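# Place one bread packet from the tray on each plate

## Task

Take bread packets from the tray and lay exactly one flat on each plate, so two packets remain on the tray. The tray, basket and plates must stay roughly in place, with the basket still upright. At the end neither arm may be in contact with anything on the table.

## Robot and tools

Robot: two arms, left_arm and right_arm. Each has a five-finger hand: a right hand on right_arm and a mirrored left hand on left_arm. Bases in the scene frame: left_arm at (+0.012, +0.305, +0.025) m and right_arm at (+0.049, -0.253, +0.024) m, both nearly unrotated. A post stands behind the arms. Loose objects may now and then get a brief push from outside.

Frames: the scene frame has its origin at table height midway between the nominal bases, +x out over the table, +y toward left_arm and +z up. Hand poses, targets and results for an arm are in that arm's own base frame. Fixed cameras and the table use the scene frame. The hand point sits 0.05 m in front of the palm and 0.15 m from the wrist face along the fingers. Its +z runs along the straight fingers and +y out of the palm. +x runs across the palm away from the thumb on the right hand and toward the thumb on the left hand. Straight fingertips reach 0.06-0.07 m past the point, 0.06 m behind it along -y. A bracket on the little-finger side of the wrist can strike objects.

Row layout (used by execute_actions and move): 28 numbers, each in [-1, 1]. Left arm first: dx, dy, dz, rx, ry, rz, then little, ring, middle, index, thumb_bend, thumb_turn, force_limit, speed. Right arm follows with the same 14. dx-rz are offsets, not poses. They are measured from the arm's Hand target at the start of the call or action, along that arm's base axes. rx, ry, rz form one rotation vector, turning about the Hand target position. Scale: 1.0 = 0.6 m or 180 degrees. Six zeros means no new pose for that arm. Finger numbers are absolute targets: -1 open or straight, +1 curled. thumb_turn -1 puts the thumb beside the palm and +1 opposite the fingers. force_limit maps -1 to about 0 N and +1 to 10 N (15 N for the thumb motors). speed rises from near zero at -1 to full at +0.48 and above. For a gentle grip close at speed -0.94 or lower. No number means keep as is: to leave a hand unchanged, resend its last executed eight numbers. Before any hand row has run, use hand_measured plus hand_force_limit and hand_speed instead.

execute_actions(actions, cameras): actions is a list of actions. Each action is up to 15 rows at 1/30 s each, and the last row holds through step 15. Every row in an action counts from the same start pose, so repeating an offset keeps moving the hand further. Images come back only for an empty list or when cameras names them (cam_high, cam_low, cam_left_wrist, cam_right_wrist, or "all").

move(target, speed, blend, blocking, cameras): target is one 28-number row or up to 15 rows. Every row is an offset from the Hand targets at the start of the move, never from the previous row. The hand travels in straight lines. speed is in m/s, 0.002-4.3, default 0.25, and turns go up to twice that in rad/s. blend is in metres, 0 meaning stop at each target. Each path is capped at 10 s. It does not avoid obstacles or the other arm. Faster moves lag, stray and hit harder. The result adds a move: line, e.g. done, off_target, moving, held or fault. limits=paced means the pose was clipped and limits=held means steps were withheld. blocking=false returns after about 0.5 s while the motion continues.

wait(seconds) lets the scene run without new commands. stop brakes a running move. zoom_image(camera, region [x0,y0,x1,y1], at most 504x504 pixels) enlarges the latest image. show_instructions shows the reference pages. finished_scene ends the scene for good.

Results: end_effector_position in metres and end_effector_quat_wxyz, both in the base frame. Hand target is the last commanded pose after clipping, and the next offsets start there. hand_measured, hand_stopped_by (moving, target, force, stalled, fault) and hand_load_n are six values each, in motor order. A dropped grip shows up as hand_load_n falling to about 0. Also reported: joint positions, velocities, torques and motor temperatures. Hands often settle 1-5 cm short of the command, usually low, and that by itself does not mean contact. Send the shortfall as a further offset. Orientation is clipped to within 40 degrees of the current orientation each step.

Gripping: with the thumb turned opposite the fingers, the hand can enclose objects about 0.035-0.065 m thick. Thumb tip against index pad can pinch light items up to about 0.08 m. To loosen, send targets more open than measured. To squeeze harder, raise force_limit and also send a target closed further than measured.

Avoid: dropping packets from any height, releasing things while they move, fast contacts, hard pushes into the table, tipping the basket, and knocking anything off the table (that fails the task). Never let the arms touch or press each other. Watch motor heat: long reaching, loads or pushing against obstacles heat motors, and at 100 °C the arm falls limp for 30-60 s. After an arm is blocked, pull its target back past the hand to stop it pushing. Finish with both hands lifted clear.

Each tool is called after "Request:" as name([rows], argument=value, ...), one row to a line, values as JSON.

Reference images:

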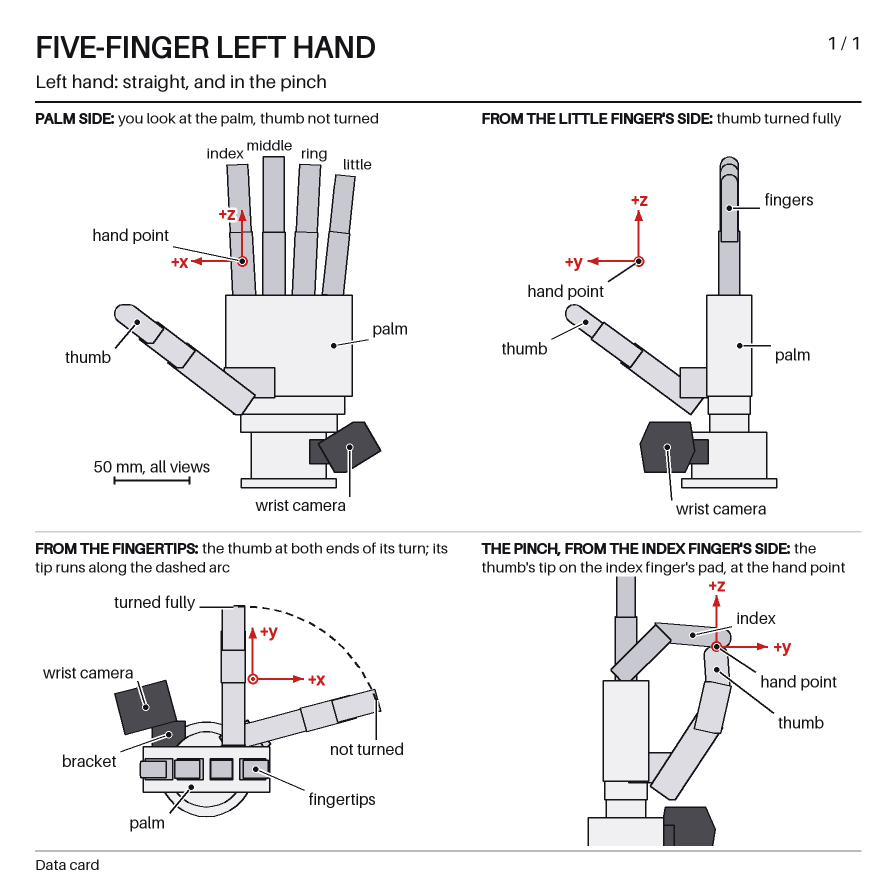

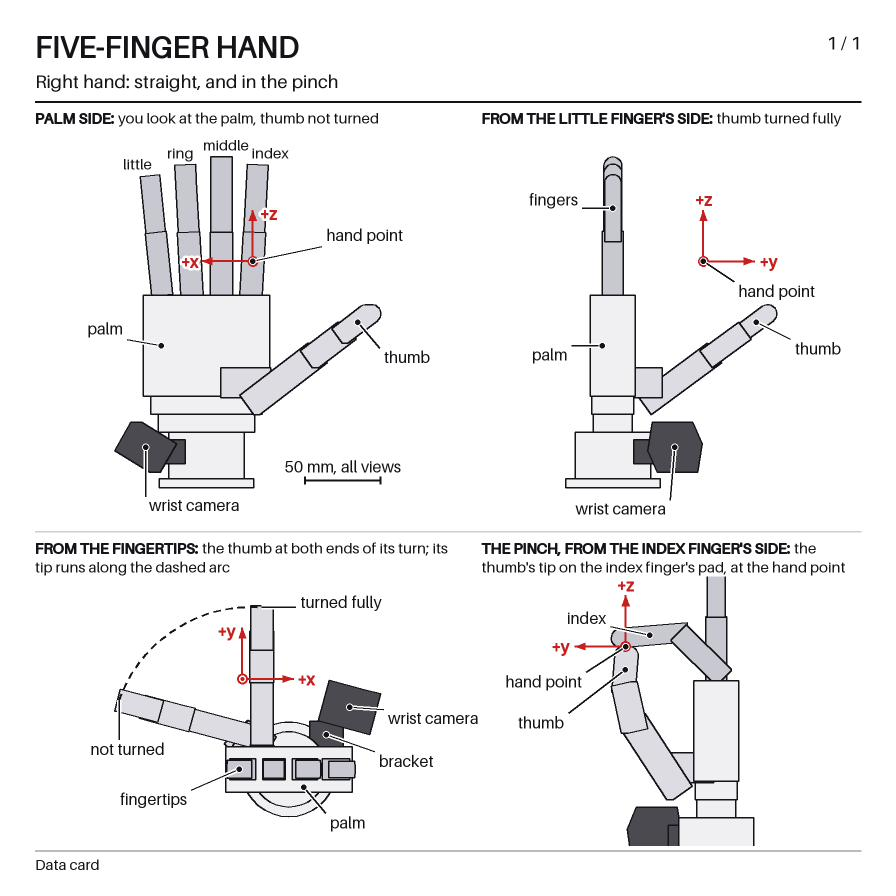

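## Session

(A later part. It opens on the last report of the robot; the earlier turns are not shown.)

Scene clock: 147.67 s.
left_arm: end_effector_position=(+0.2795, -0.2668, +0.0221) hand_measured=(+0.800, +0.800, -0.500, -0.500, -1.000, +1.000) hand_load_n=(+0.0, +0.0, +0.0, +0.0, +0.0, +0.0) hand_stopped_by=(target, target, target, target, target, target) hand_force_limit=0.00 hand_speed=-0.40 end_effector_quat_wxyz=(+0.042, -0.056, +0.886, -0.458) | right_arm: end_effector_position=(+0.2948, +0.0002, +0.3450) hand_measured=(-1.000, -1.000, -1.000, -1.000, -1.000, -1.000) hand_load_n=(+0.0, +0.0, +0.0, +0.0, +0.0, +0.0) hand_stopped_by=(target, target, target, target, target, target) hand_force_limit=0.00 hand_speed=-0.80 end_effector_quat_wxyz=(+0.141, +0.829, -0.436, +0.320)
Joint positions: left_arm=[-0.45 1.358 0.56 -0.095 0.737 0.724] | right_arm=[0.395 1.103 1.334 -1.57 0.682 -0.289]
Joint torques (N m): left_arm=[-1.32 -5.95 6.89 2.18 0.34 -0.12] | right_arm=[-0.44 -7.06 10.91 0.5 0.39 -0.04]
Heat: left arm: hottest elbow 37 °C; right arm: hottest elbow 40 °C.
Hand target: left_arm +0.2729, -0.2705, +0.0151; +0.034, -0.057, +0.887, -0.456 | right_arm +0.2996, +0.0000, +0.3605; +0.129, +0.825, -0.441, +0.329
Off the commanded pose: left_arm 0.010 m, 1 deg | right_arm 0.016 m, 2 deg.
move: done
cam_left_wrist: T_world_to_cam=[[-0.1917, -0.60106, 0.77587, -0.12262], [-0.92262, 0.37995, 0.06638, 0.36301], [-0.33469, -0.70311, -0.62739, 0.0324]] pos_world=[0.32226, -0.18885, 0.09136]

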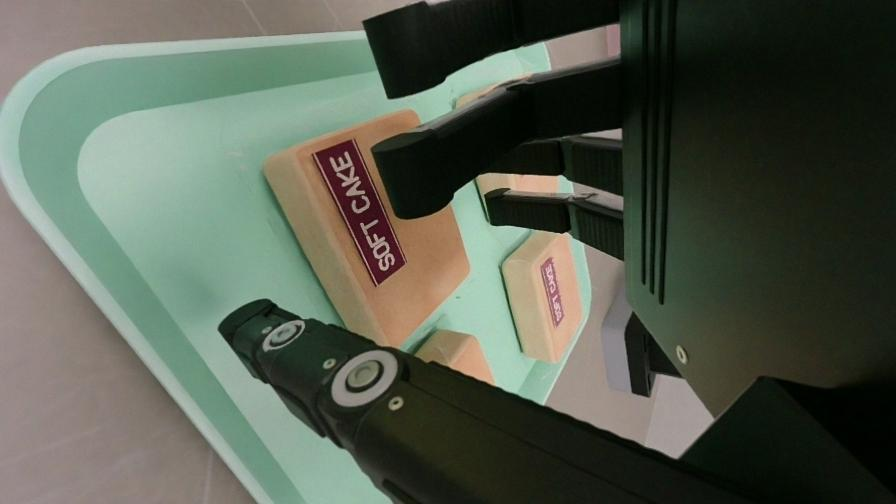

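Request:
move(target=[0,0,-0.029,0,0,0,0.8,0.8,-0.5,-0.5,-1,1,0,-0.4,0,0,0,0,0,0,-1,-1,-1,-1,-1,-1,0,-0.8], cameras=["cam_left_wrist","cam_low"], speed=0.05)

Request:
zoom_image(camera="cam_low", region=[440, 200, 600, 310])

Scene clock: 152.47 s.
left_arm: end_effector_position=(+0.2800, -0.2670, +0.0048) hand_measured=(+0.800, +0.800, -0.500, -0.500, -1.000, +1.000) hand_load_n=(+0.0, +0.0, +0.0, +0.0, +0.0, +0.0) hand_stopped_by=(target, target, target, target, target, target) hand_force_limit=0.00 hand_speed=-0.40 end_effector_quat_wxyz=(+0.042, -0.056, +0.886, -0.458) | right_arm: end_effector_position=(+0.2948, +0.0002, +0.3450) hand_measured=(-1.000, -1.000, -1.000, -1.000, -1.000, -1.000) hand_load_n=(+0.0, +0.0, +0.0, +0.0, +0.0, +0.0) hand_stopped_by=(target, target, target, target, target, target) hand_force_limit=0.00 hand_speed=-0.80 end_effector_quat_wxyz=(+0.141, +0.829, -0.436, +0.320)
Joint positions: left_arm=[-0.45 1.409 0.543 -0.026 0.737 0.724] | right_arm=[0.395 1.103 1.334 -1.57 0.682 -0.289]
Joint torques (N m): left_arm=[-1.2 -6.12 6.43 2.17 0.34 -0.14] | right_arm=[-0.44 -7.12 10.91 0.5 0.39 -0.04]
Heat: left arm: hottest elbow 37 °C; right arm: hottest elbow 40 °C.
Hand target: left_arm +0.2730, -0.2705, -0.0024; +0.034, -0.057, +0.887, -0.456 | right_arm +0.2996, +0.0000, +0.3605; +0.129, +0.825, -0.441, +0.329
Off the commanded pose: left_arm 0.011 m, 1 deg | right_arm 0.016 m, 2 deg.
move: off_target (left_arm)
cam_left_wrist: T_world_to_cam=[[-0.19184, -0.60078, 0.77605, -0.10915], [-0.92273, 0.37977, 0.0659, 0.36464], [-0.33431, -0.70345, -0.62721, 0.02134]] pos_world=[0.32266, -0.18905, 0.07406]
Images, in order (width x height): cam_low 896x504, cam_left_wrist 896x504.

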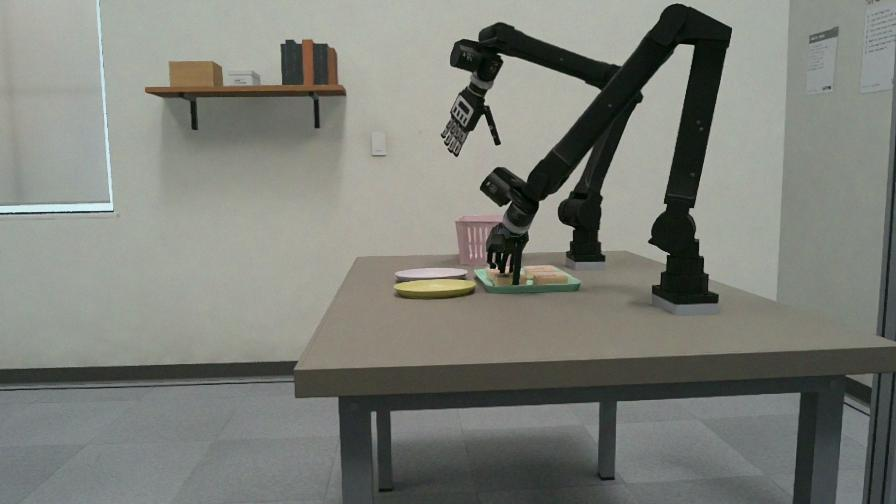

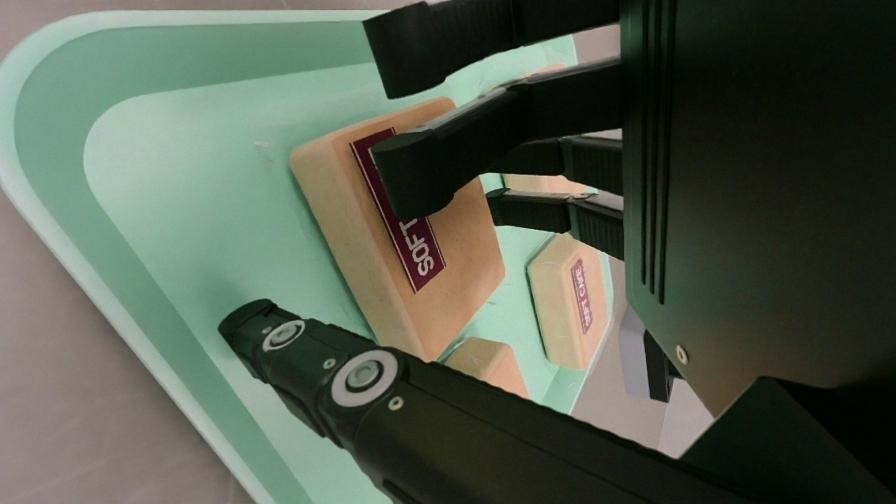

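Scaled by 3.150.

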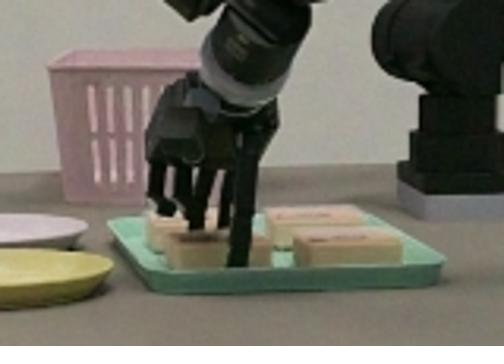

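Request:
move(target=[0,0,0,0,0,0,0.8,0.8,-0.1,-0.1,-0.4,1,-0.4,-0.94,0,0,0,0,0,0,-1,-1,-1,-1,-1,-1,0,-0.8], cameras=["cam_left_wrist","cam_low"])

Request:
zoom_image(camera="cam_low", region=[440, 200, 600, 310])

Scene clock: 164.07 s.
left_arm: end_effector_position=(+0.2797, -0.2673, +0.0048) hand_measured=(+0.800, +0.800, -0.220, -0.214, -0.870, +1.000) hand_load_n=(+0.5, +0.0, +3.0, +3.5, +8.0, +0.0) hand_stopped_by=(target, target, force, force, force, target) hand_force_limit=-0.40 hand_speed=-0.94 end_effector_quat_wxyz=(+0.042, -0.056, +0.886, -0.458) | right_arm: end_effector_position=(+0.2948, +0.0002, +0.3450) hand_measured=(-1.000, -1.000, -1.000, -1.000, -1.000, -1.000) hand_load_n=(+0.0, +0.0, +0.0, +0.0, +0.0, +0.0) hand_stopped_by=(target, target, target, target, target, target) hand_force_limit=0.00 hand_speed=-0.80 end_effector_quat_wxyz=(+0.141, +0.829, -0.436, +0.320)
Joint positions: left_arm=[-0.451 1.409 0.543 -0.026 0.737 0.723] | right_arm=[0.395 1.103 1.334 -1.57 0.682 -0.289]
Joint torques (N m): left_arm=[-1.32 -6.3 6.39 2.21 0.34 -0.13] | right_arm=[-0.38 -7.06 10.91 0.49 0.39 -0.03]
Motor temperatures (°C): left_arm=[27 28 35 30 32 25] | right_arm=[31 35 40 23 25 28]
Heat: left arm: hottest elbow 35 °C; right arm: hottest elbow 40 °C.
Hand target: left_arm +0.2729, -0.2705, -0.0024; +0.034, -0.057, +0.887, -0.456 | right_arm +0.2996, +0.0000, +0.3605; +0.129, +0.825, -0.441, +0.329
Off the commanded pose: left_arm 0.010 m, 1 deg | right_arm 0.016 m, 2 deg.
move: done
cam_left_wrist: T_world_to_cam=[[-0.19191, -0.60069, 0.77611, -0.10927], [-0.9225, 0.38028, 0.06622, 0.36453], [-0.33491, -0.70325, -0.62712, 0.02135]] pos_world=[0.32246, -0.18924, 0.07406]
Images, in order (width x height): cam_low 896x504, cam_left_wrist 896x504.

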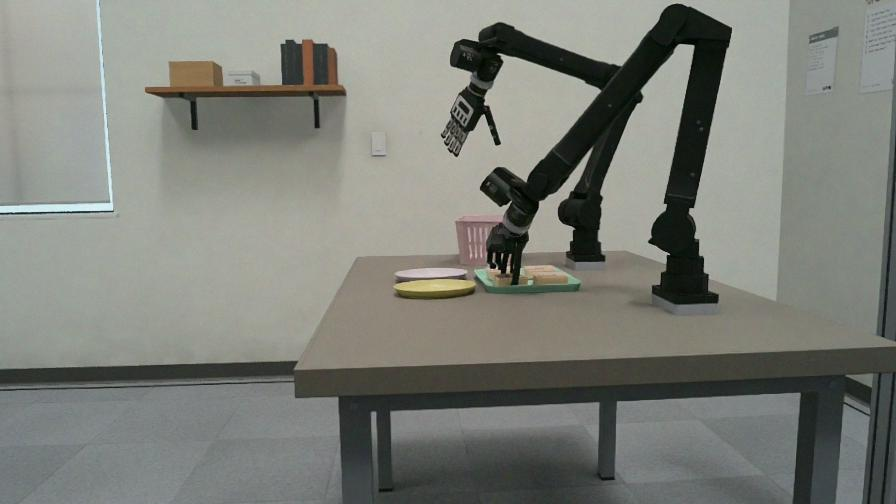

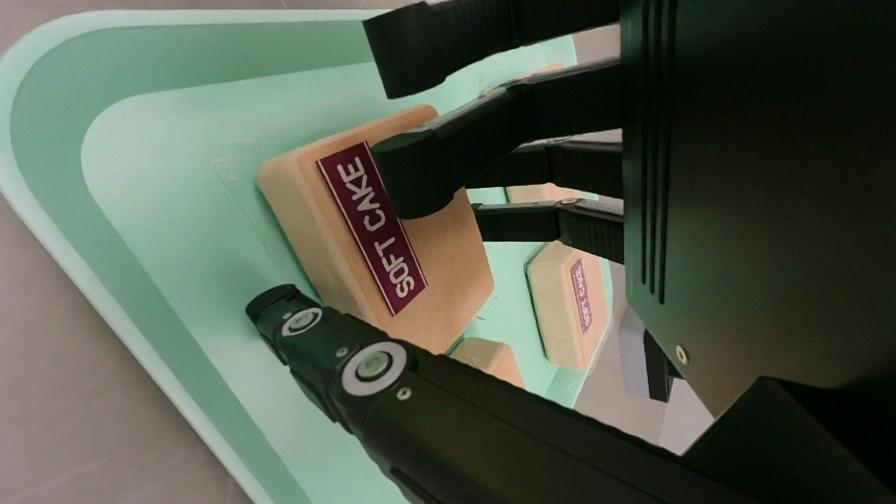

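Scaled by 3.150.

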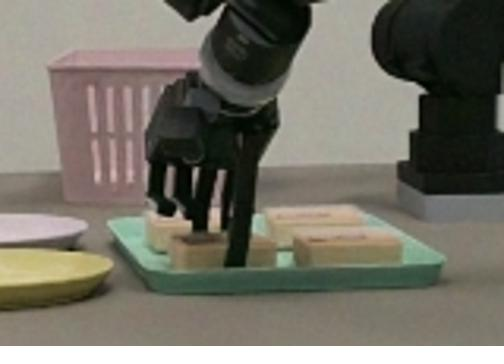

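Request:
move(target=[0,0,0.12,0,0,0,0.8,0.8,-0.1,-0.1,-0.4,1,-0.4,-0.94,0,0,0,0,0,0,-1,-1,-1,-1,-1,-1,0,-0.8], cameras=["cam_left_wrist","cam_low","cam_high"], speed=0.08)

Request:
zoom_image(camera="cam_low", region=[440, 180, 600, 310])

Scene clock: 168.23 s.
left_arm: end_effector_position=(+0.2625, -0.2591, +0.0527) hand_measured=(+0.800, +0.800, -0.220, -0.214, -0.870, +1.000) hand_load_n=(+0.0, +0.0, +3.0, +3.5, +8.5, +0.0) hand_stopped_by=(target, target, force, force, force, target) hand_force_limit=-0.40 hand_speed=-0.94 end_effector_quat_wxyz=(+0.026, -0.065, +0.891, -0.449) | right_arm: end_effector_position=(+0.2948, +0.0002, +0.3450) hand_measured=(-1.000, -1.000, -1.000, -1.000, -1.000, -1.000) hand_load_n=(+0.0, +0.0, +0.0, +0.0, +0.0, +0.0) hand_stopped_by=(target, target, target, target, target, target) hand_force_limit=0.00 hand_speed=-0.80 end_effector_quat_wxyz=(+0.141, +0.829, -0.436, +0.320)
Joint positions: left_arm=[-0.451 1.244 0.58 -0.269 0.736 0.72] | right_arm=[0.395 1.103 1.334 -1.57 0.682 -0.289]
Joint torques (N m): left_arm=[-1.26 -6.77 11.86 0.79 0.4 -0.11] | right_arm=[-0.44 -7.12 10.89 0.5 0.39 -0.04]
Heat: left arm: hottest elbow 35 °C; right arm: hottest elbow 41 °C.
Hand target: left_arm +0.2728, -0.2705, +0.0696; +0.034, -0.057, +0.887, -0.456 | right_arm +0.2996, +0.0000, +0.3605; +0.129, +0.825, -0.441, +0.329
Off the commanded pose: left_arm 0.023 m, 2 deg | right_arm 0.016 m, 2 deg.
move: off_target (left_arm)
cam_left_wrist: T_world_to_cam=[[-0.16054, -0.61505, 0.77197, -0.15656], [-0.91998, 0.37659, 0.10871, 0.33854], [-0.35757, -0.69275, -0.62629, 0.05996]] pos_world=[0.30776, -0.18225, 0.12161]
Images, in order (width x height): cam_high 896x504, cam_low 896x504, cam_left_wrist 896x504.

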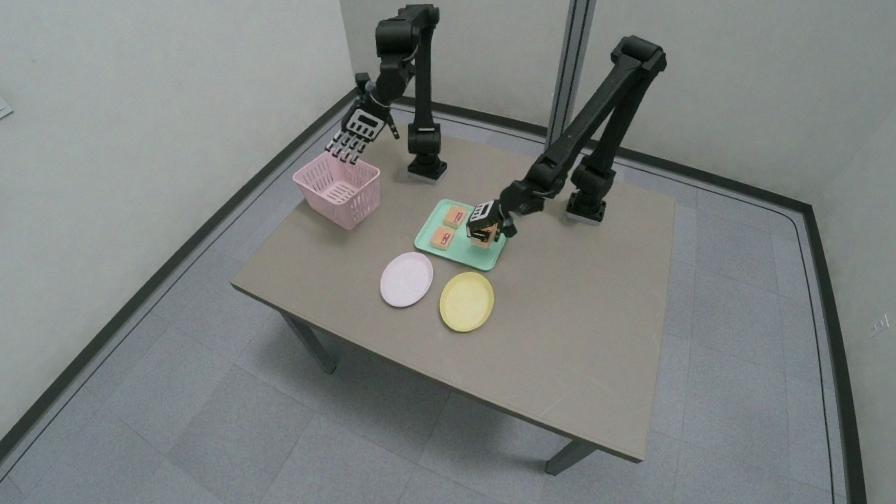

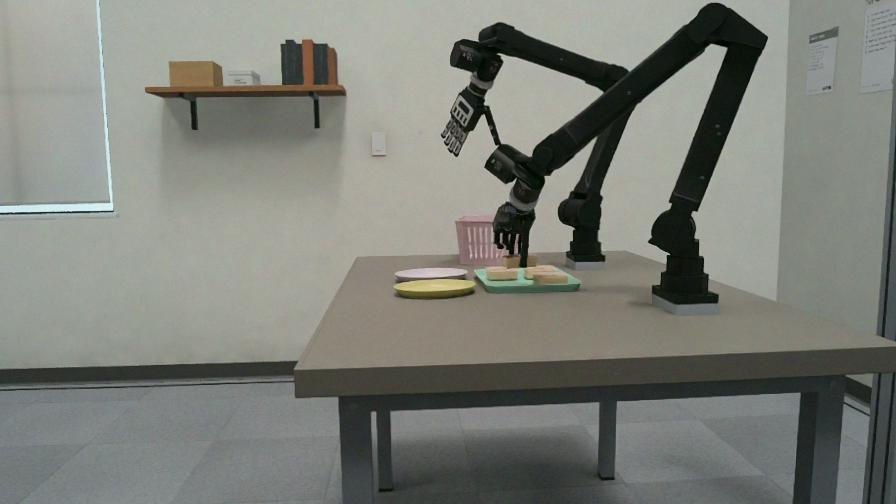

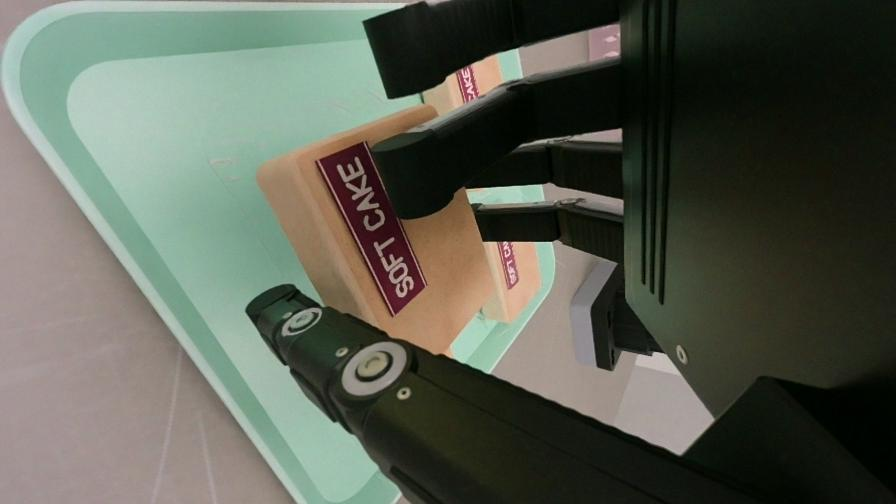

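Scaled by 3.150.

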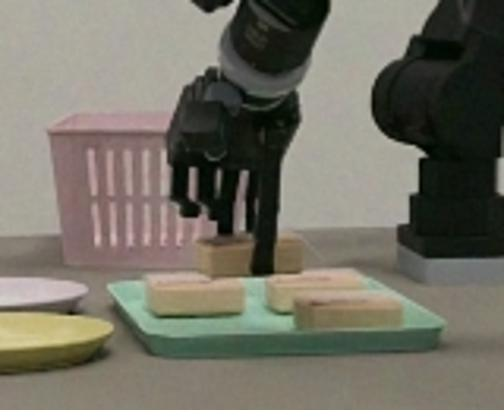

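Request:
move([
  [0.05,0.01,0.067,0,0,0,0.8,0.8,-0.1,-0.1,-0.4,1,-0.4,-0.94,0,0,0,0,0,0,-1,-1,-1,-1,-1,-1,0,-0.8],
  [0.296,0.059,0.067,0,0,0,0.8,0.8,-0.1,-0.1,-0.4,1,-0.4,-0.94,0,0,0,0,0,0,-1,-1,-1,-1,-1,-1,0,-0.8],
], cameras=["cam_left_wrist","cam_low","cam_high"], speed=0.15, blend=0.03)

Request:
zoom_image(camera="cam_high", region=[390, 200, 540, 350])

Request:
zoom_image(camera="cam_low", region=[380, 180, 540, 310])

Scene clock: 177.93 s.
left_arm: end_effector_position=(+0.4325, -0.2361, +0.1021) hand_measured=(+0.800, +0.800, -0.220, -0.214, -0.870, +1.000) hand_load_n=(+0.0, +0.0, +2.5, +3.5, +8.0, +0.0) hand_stopped_by=(target, target, force, force, force, target) hand_force_limit=-0.40 hand_speed=-0.94 end_effector_quat_wxyz=(+0.024, -0.062, +0.888, -0.454) | right_arm: end_effector_position=(+0.2948, +0.0002, +0.3450) hand_measured=(-1.000, -1.000, -1.000, -1.000, -1.000, -1.000) hand_load_n=(+0.0, +0.0, +0.0, +0.0, +0.0, +0.0) hand_stopped_by=(target, target, target, target, target, target) hand_force_limit=0.00 hand_speed=-0.80 end_effector_quat_wxyz=(+0.141, +0.829, -0.436, +0.320)
Joint positions: left_arm=[-0.241 1.577 1.093 -0.631 0.859 0.979] | right_arm=[0.395 1.103 1.334 -1.57 0.682 -0.289]
Joint torques (N m): left_arm=[0.5 -10.87 12.82 0.51 0.66 0.15] | right_arm=[-0.38 -7 10.91 0.51 0.39 -0.04]
Heat: left arm: hottest elbow 36 °C; right arm: hottest elbow 41 °C.
Hand target: left_arm +0.4506, -0.2351, +0.1099; +0.034, -0.057, +0.887, -0.456 | right_arm +0.2996, +0.0000, +0.3605; +0.129, +0.825, -0.441, +0.329
Off the commanded pose: left_arm 0.020 m, 1 deg | right_arm 0.016 m, 2 deg.
move: off_target (left_arm); blend cut to 0.0253 m at target 1
cam_left_wrist: T_world_to_cam=[[-0.16419, -0.6054, 0.77881, -0.15018], [-0.91714, 0.38437, 0.10544, 0.48183], [-0.36318, -0.69696, -0.61834, 0.16827]] pos_world=[0.47836, -0.15884, 0.17021]
Images, in order (width x height): cam_high 896x504, cam_low 896x504, cam_left_wrist 896x504.

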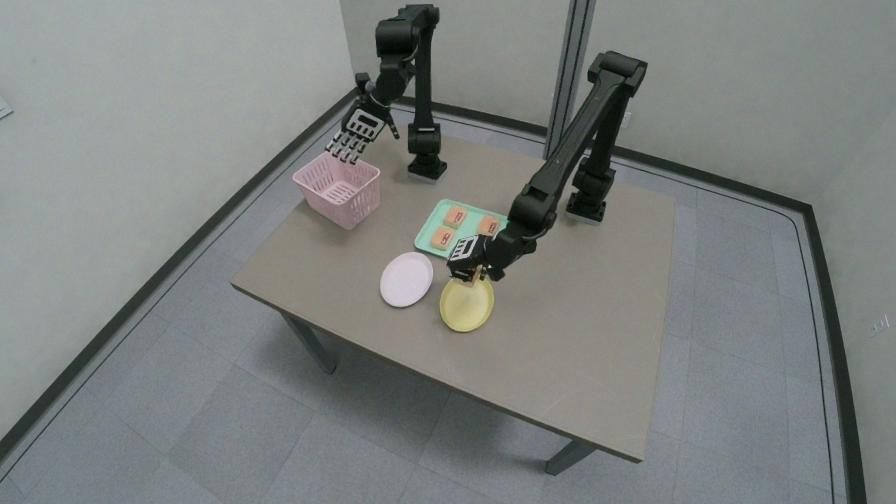

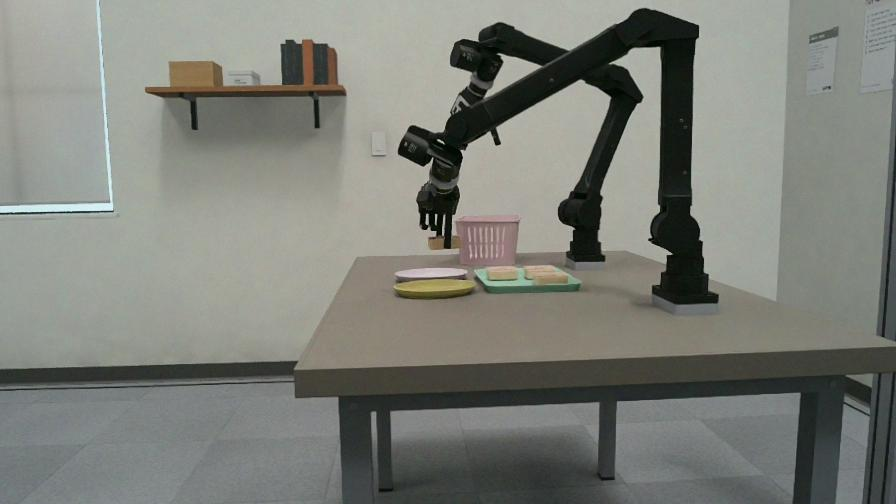

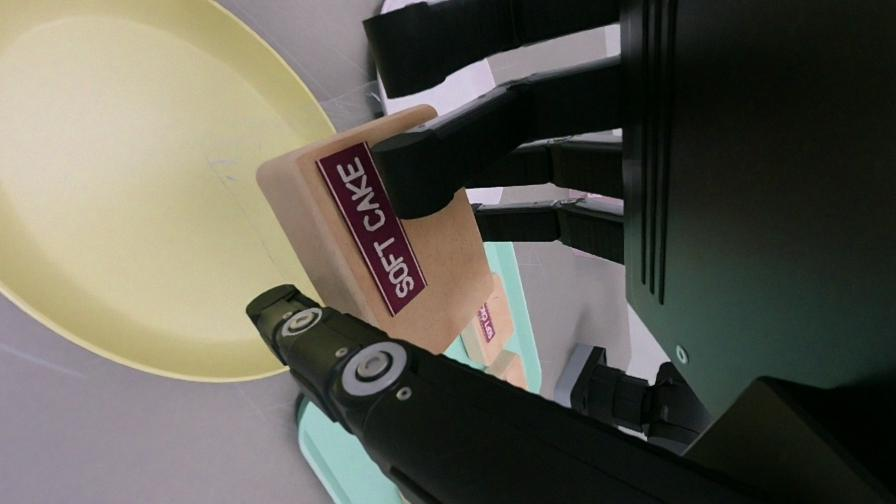

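Scaled by 3.360.

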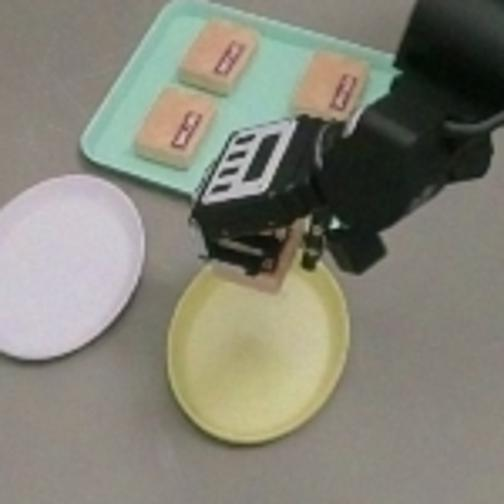

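Scaled by 3.150.

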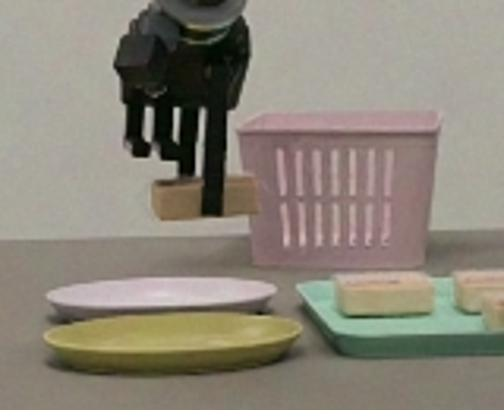

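Request:
zoom_image(camera="cam_left_wrist", region=[0, 0, 400, 400])

Scaled by 1.260.

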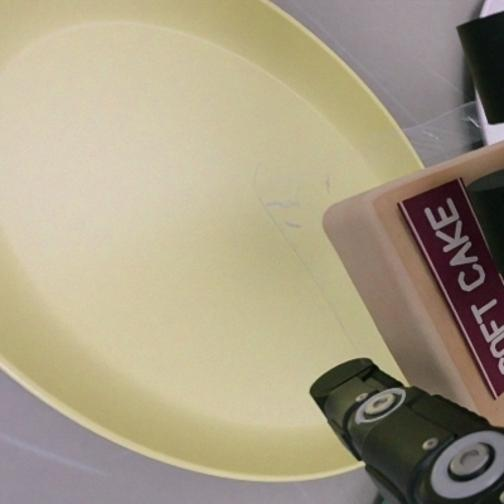

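Request:
move(target=[0.026,0.0177,-0.095,0,0,0,0.8,0.8,-0.1,-0.1,-0.4,1,-0.4,-0.94,0,0,0,0,0,0,-1,-1,-1,-1,-1,-1,0,-0.8], cameras=["cam_left_wrist","cam_low","cam_high"], speed=0.1)

Request:
zoom_image(camera="cam_left_wrist", region=[0, 0, 500, 500])

Request:
zoom_image(camera="cam_low", region=[380, 200, 540, 310])

Scene clock: 191.97 s.
left_arm: end_effector_position=(+0.4505, -0.2286, +0.0533) hand_measured=(+0.800, +0.800, -0.220, -0.214, -0.870, +1.000) hand_load_n=(+0.0, +0.0, +3.0, +3.5, +8.0, +0.0) hand_stopped_by=(target, target, force, force, force, target) hand_force_limit=-0.40 hand_speed=-0.94 end_effector_quat_wxyz=(+0.020, -0.061, +0.889, -0.453) | right_arm: end_effector_position=(+0.2948, +0.0002, +0.3450) hand_measured=(-1.000, -1.000, -1.000, -1.000, -1.000, -1.000) hand_load_n=(+0.5, +0.0, +0.0, +0.0, +0.0, +0.0) hand_stopped_by=(target, target, target, target, target, target) hand_force_limit=0.00 hand_speed=-0.80 end_effector_quat_wxyz=(+0.141, +0.829, -0.436, +0.320)
Joint positions: left_arm=[-0.217 1.691 1.093 -0.555 0.871 1.02] | right_arm=[0.395 1.103 1.334 -1.57 0.682 -0.289]
Joint torques (N m): left_arm=[1.14 -12.16 10.18 1.62 0.72 0.11] | right_arm=[-0.44 -7.06 10.92 0.5 0.39 -0.04]
Heat: left arm: hottest elbow 37 °C; right arm: hottest elbow 41 °C.
Hand target: left_arm +0.4661, -0.2245, +0.0529; +0.034, -0.057, +0.887, -0.456 | right_arm +0.2996, +0.0000, +0.3605; +0.129, +0.825, -0.441, +0.329
Off the commanded pose: left_arm 0.016 m, 2 deg | right_arm 0.016 m, 2 deg.
move: off_target (left_arm)
cam_left_wrist: T_world_to_cam=[[-0.16255, -0.6064, 0.77837, -0.10554], [-0.91452, 0.38876, 0.11188, 0.50009], [-0.37044, -0.69365, -0.61776, 0.1538]] pos_world=[0.49717, -0.15173, 0.12121]
Images, in order (width x height): cam_high 896x504, cam_low 896x504, cam_left_wrist 896x504.

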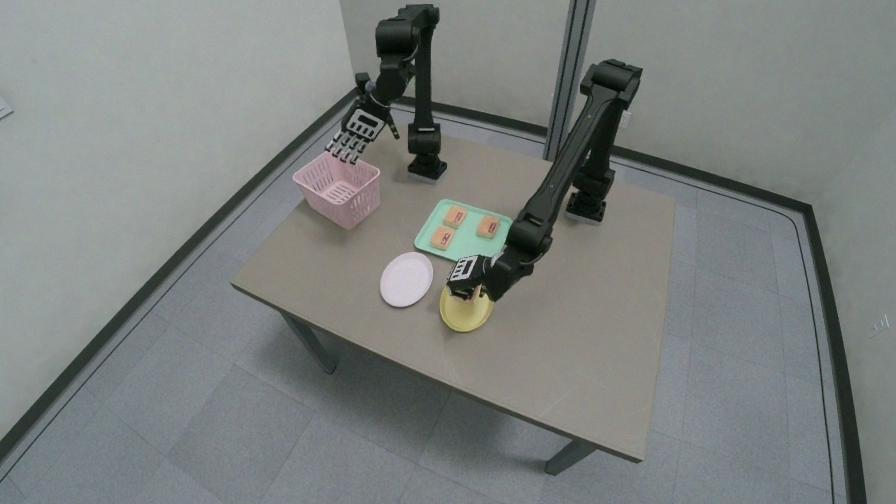

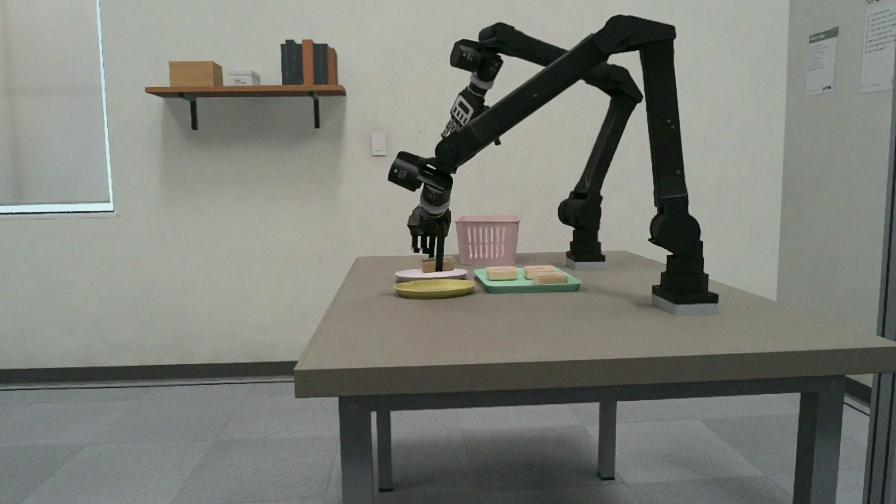

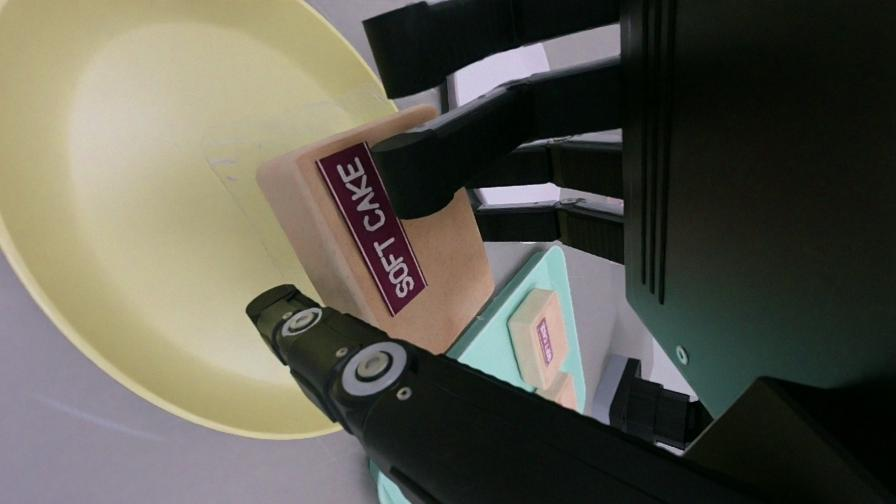

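Scaled by 1.008.

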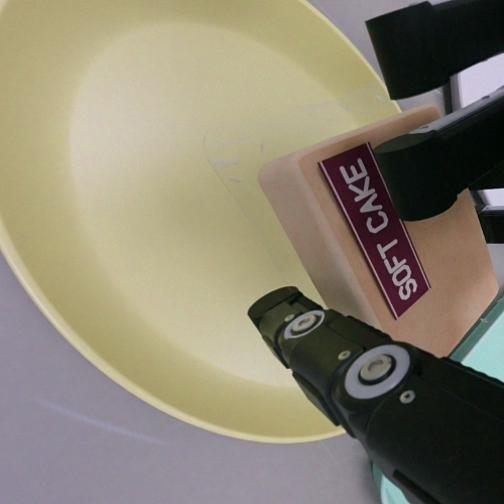

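Scaled by 3.150.

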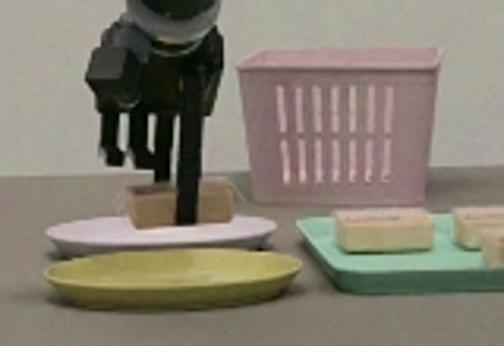

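Request:
move(target=[0.0075,0.0065,-0.062,0,0,0,0.8,0.8,-0.1,-0.1,-0.4,1,-0.4,-0.94,0,0,0,0,0,0,-1,-1,-1,-1,-1,-1,0,-0.8], cameras=["cam_left_wrist","cam_low"], speed=0.08)

Request:
zoom_image(camera="cam_low", region=[380, 200, 540, 310])

Scene clock: 200.03 s.
left_arm: end_effector_position=(+0.4649, -0.2270, +0.0240) hand_measured=(+0.800, +0.800, -0.220, -0.214, -0.870, +1.000) hand_load_n=(+0.0, +0.0, +3.0, +3.5, +8.5, +0.0) hand_stopped_by=(target, target, force, force, force, target) hand_force_limit=-0.40 hand_speed=-0.94 end_effector_quat_wxyz=(+0.029, -0.057, +0.888, -0.456) | right_arm: end_effector_position=(+0.2948, +0.0002, +0.3450) hand_measured=(-1.000, -1.000, -1.000, -1.000, -1.000, -1.000) hand_load_n=(+0.5, +0.0, +0.0, +0.0, +0.0, +0.0) hand_stopped_by=(target, target, target, target, target, target) hand_force_limit=0.00 hand_speed=-0.80 end_effector_quat_wxyz=(+0.141, +0.829, -0.436, +0.320)
Joint positions: left_arm=[-0.207 1.76 1.093 -0.475 0.875 1.033] | right_arm=[0.395 1.103 1.334 -1.57 0.682 -0.289]
Joint torques (N m): left_arm=[1.2 -12.86 8.01 1.69 0.72 0.12] | right_arm=[-0.44 -7.06 10.92 0.5 0.39 -0.04]
Heat: left arm: hottest elbow 37 °C; right arm: hottest elbow 42 °C.
Hand target: left_arm +0.4706, -0.2205, +0.0156; +0.034, -0.057, +0.887, -0.456 | right_arm +0.2996, +0.0000, +0.3605; +0.129, +0.825, -0.441, +0.329
Off the commanded pose: left_arm 0.012 m, 1 deg | right_arm 0.016 m, 2 deg.
move: off_target (left_arm)
cam_left_wrist: T_world_to_cam=[[-0.17872, -0.60263, 0.77775, -0.07105], [-0.91664, 0.38923, 0.09096, 0.51754], [-0.35754, -0.69666, -0.62196, 0.13555]] pos_world=[0.51016, -0.14983, 0.09249]
Images, in order (width x height): cam_low 896x504, cam_left_wrist 896x504.

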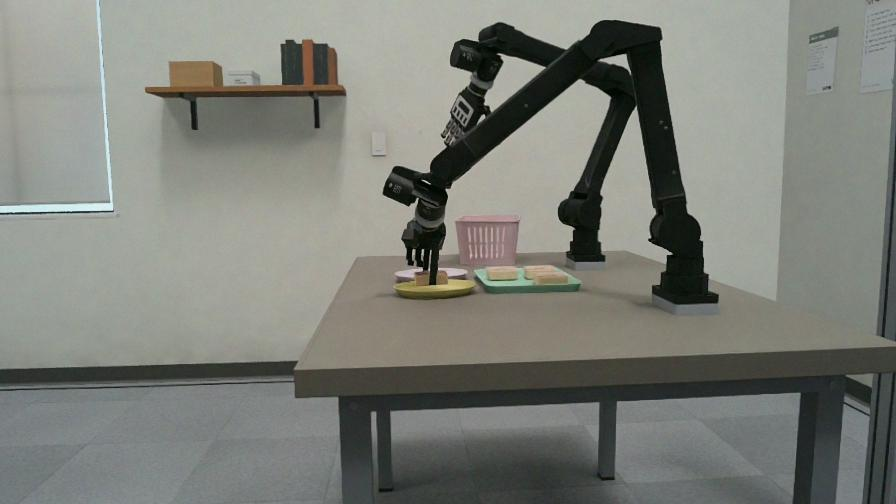

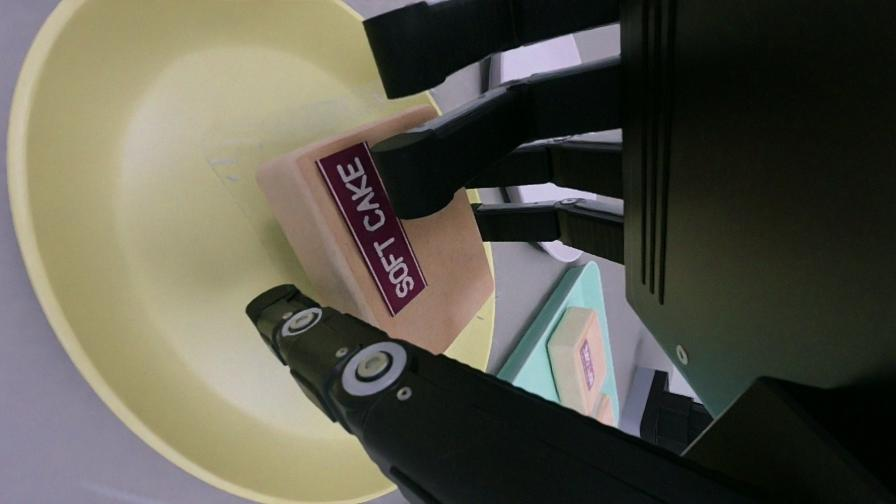

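Scaled by 3.150.

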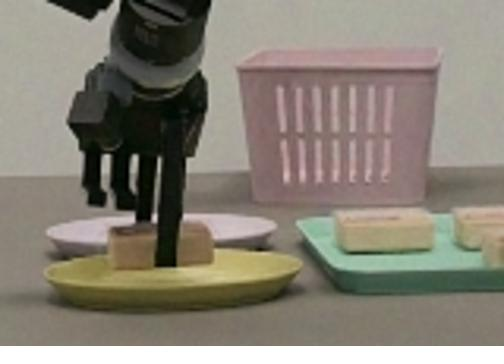

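Request:
move(target=[-0.019,0.004,0,0,0,0,0.8,0.8,-0.1,-0.1,-0.4,1,-0.4,-0.94,0,0,0,0,0,0,-1,-1,-1,-1,-1,-1,0,-0.8], cameras=["cam_left_wrist","cam_low"], speed=0.06)

Request:
zoom_image(camera="cam_low", region=[380, 200, 540, 310])

Scene clock: 203.37 s.
left_arm: end_effector_position=(+0.4548, -0.2249, +0.0152) hand_measured=(+0.800, +0.800, -0.220, -0.214, -0.870, +1.000) hand_load_n=(+0.0, +0.0, +3.0, +3.5, +8.5, +0.0) hand_stopped_by=(target, target, force, force, force, target) hand_force_limit=-0.40 hand_speed=-0.94 end_effector_quat_wxyz=(+0.022, -0.060, +0.889, -0.454) | right_arm: end_effector_position=(+0.2948, +0.0002, +0.3450) hand_measured=(-1.000, -1.000, -1.000, -1.000, -1.000, -1.000) hand_load_n=(+0.0, +0.0, +0.0, +0.0, +0.0, +0.0) hand_stopped_by=(target, target, target, target, target, target) hand_force_limit=0.00 hand_speed=-0.80 end_effector_quat_wxyz=(+0.141, +0.829, -0.436, +0.320)
Joint positions: left_arm=[-0.207 1.76 1.065 -0.464 0.875 1.034] | right_arm=[0.395 1.103 1.334 -1.57 0.682 -0.289]
Joint torques (N m): left_arm=[1.32 -14.45 7.17 1.66 0.7 0.12] | right_arm=[-0.38 -7.06 10.88 0.51 0.39 -0.04]
Heat: left arm: hottest elbow 37 °C; right arm: hottest elbow 42 °C.
Hand target: left_arm +0.4593, -0.2181, +0.0156; +0.034, -0.057, +0.887, -0.456 | right_arm +0.2996, +0.0000, +0.3605; +0.129, +0.825, -0.441, +0.329
Off the commanded pose: left_arm 0.008 m, 1 deg | right_arm 0.016 m, 2 deg.
move: done
cam_left_wrist: T_world_to_cam=[[-0.16702, -0.60502, 0.7785, -0.07058], [-0.91486, 0.38949, 0.10643, 0.50726], [-0.36761, -0.69444, -0.61856, 0.13297]] pos_world=[0.50117, -0.14793, 0.08321]
Images, in order (width x height): cam_low 896x504, cam_left_wrist 896x504.

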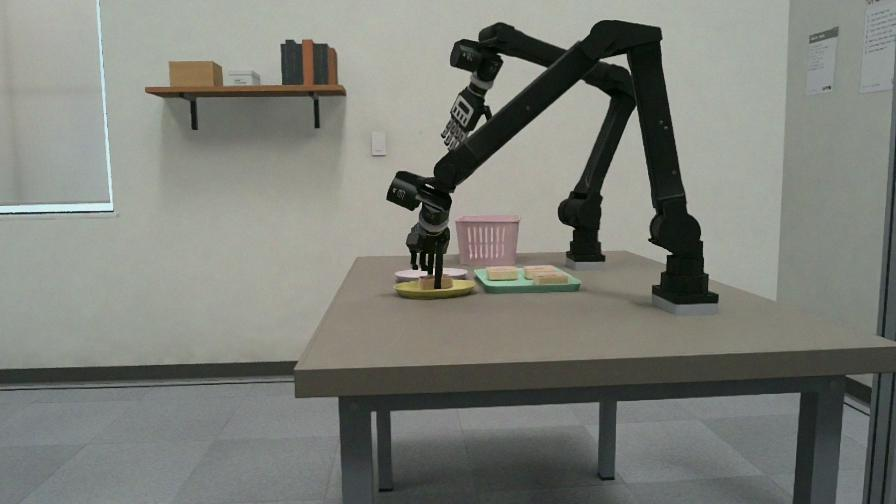

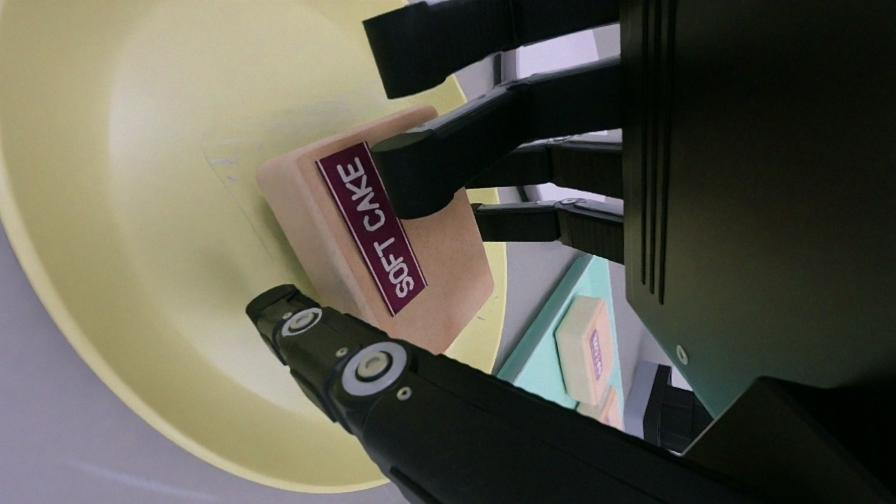

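Scaled by 3.150.

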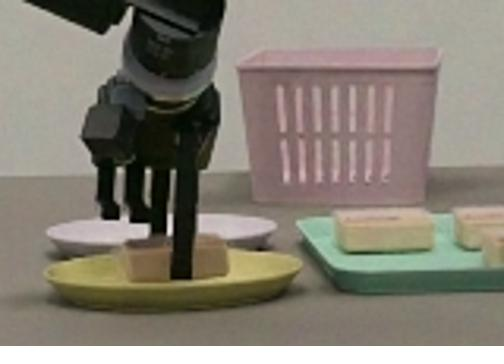

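Request:
move(target=[0,0,-0.0108,0,0,0,0.8,0.8,-0.1,-0.1,-0.4,1,-0.4,-0.94,0,0,0,0,0,0,-1,-1,-1,-1,-1,-1,0,-0.8], cameras=["cam_left_wrist","cam_low"], speed=0.03)

Request:
zoom_image(camera="cam_low", region=[380, 250, 500, 310])

Scene clock: 206.03 s.
left_arm: end_effector_position=(+0.4565, -0.2252, +0.0143) hand_measured=(+0.800, +0.800, -0.220, -0.214, -0.870, +1.000) hand_load_n=(+0.0, +0.0, +3.0, +3.5, +8.0, +0.0) hand_stopped_by=(target, target, force, force, force, target) hand_force_limit=-0.40 hand_speed=-0.94 end_effector_quat_wxyz=(+0.027, -0.057, +0.888, -0.455) | right_arm: end_effector_position=(+0.2948, +0.0002, +0.3450) hand_measured=(-1.000, -1.000, -1.000, -1.000, -1.000, -1.000) hand_load_n=(+0.0, +0.0, +0.0, +0.0, +0.0, +0.0) hand_stopped_by=(target, target, target, target, target, target) hand_force_limit=0.00 hand_speed=-0.80 end_effector_quat_wxyz=(+0.141, +0.829, -0.436, +0.320)
Joint positions: left_arm=[-0.207 1.76 1.061 -0.447 0.875 1.034] | right_arm=[0.395 1.103 1.334 -1.57 0.682 -0.289]
Joint torques (N m): left_arm=[1.44 -13.68 7.09 1.73 0.71 0.12] | right_arm=[-0.44 -7 10.91 0.5 0.39 -0.04]
Heat: left arm: hottest elbow 37 °C; right arm: hottest elbow 42 °C.
Hand target: left_arm +0.4592, -0.2181, +0.0092; +0.034, -0.057, +0.887, -0.456 | right_arm +0.2996, +0.0000, +0.3605; +0.129, +0.825, -0.441, +0.329
Off the commanded pose: left_arm 0.009 m, 1 deg | right_arm 0.016 m, 2 deg.
move: done
cam_left_wrist: T_world_to_cam=[[-0.17662, -0.60296, 0.77797, -0.06507], [-0.91609, 0.38976, 0.0941, 0.50979], [-0.35996, -0.69608, -0.62121, 0.12901]] pos_world=[0.50197, -0.14813, 0.08279]
Images, in order (width x height): cam_low 896x504, cam_left_wrist 896x504.

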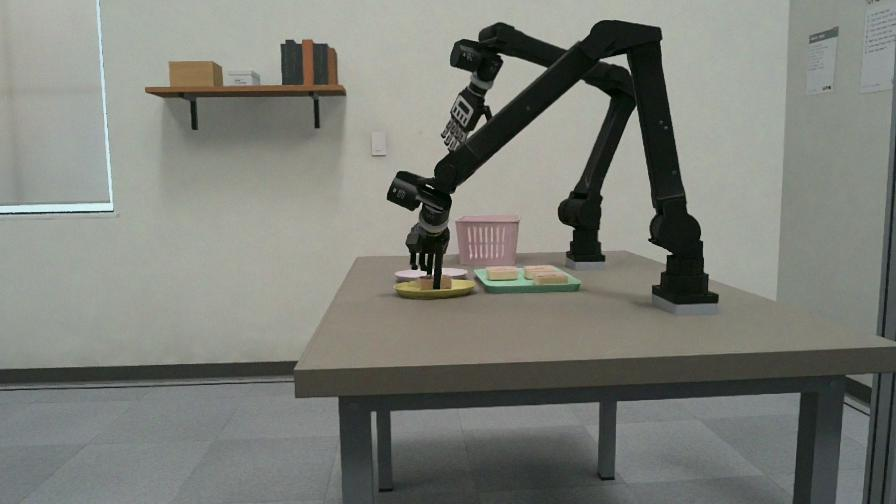

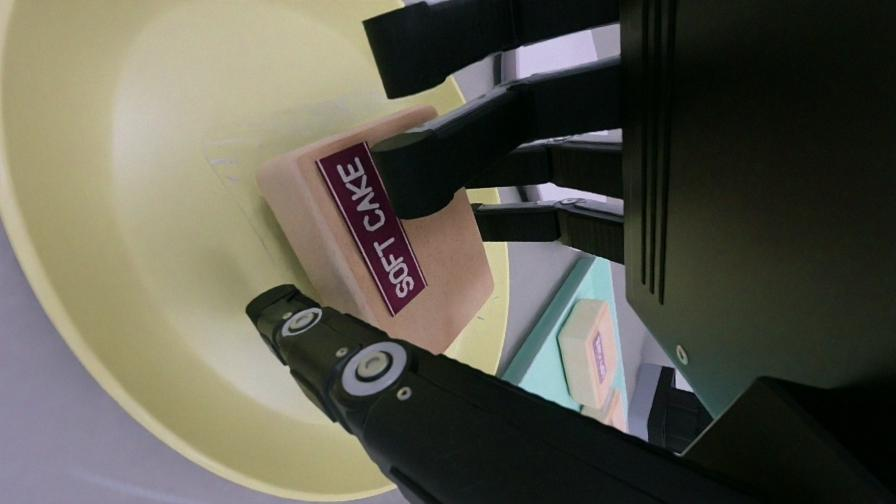

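Scaled by 4.200.

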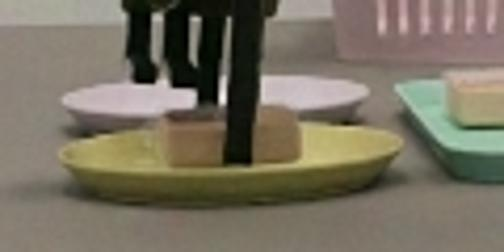

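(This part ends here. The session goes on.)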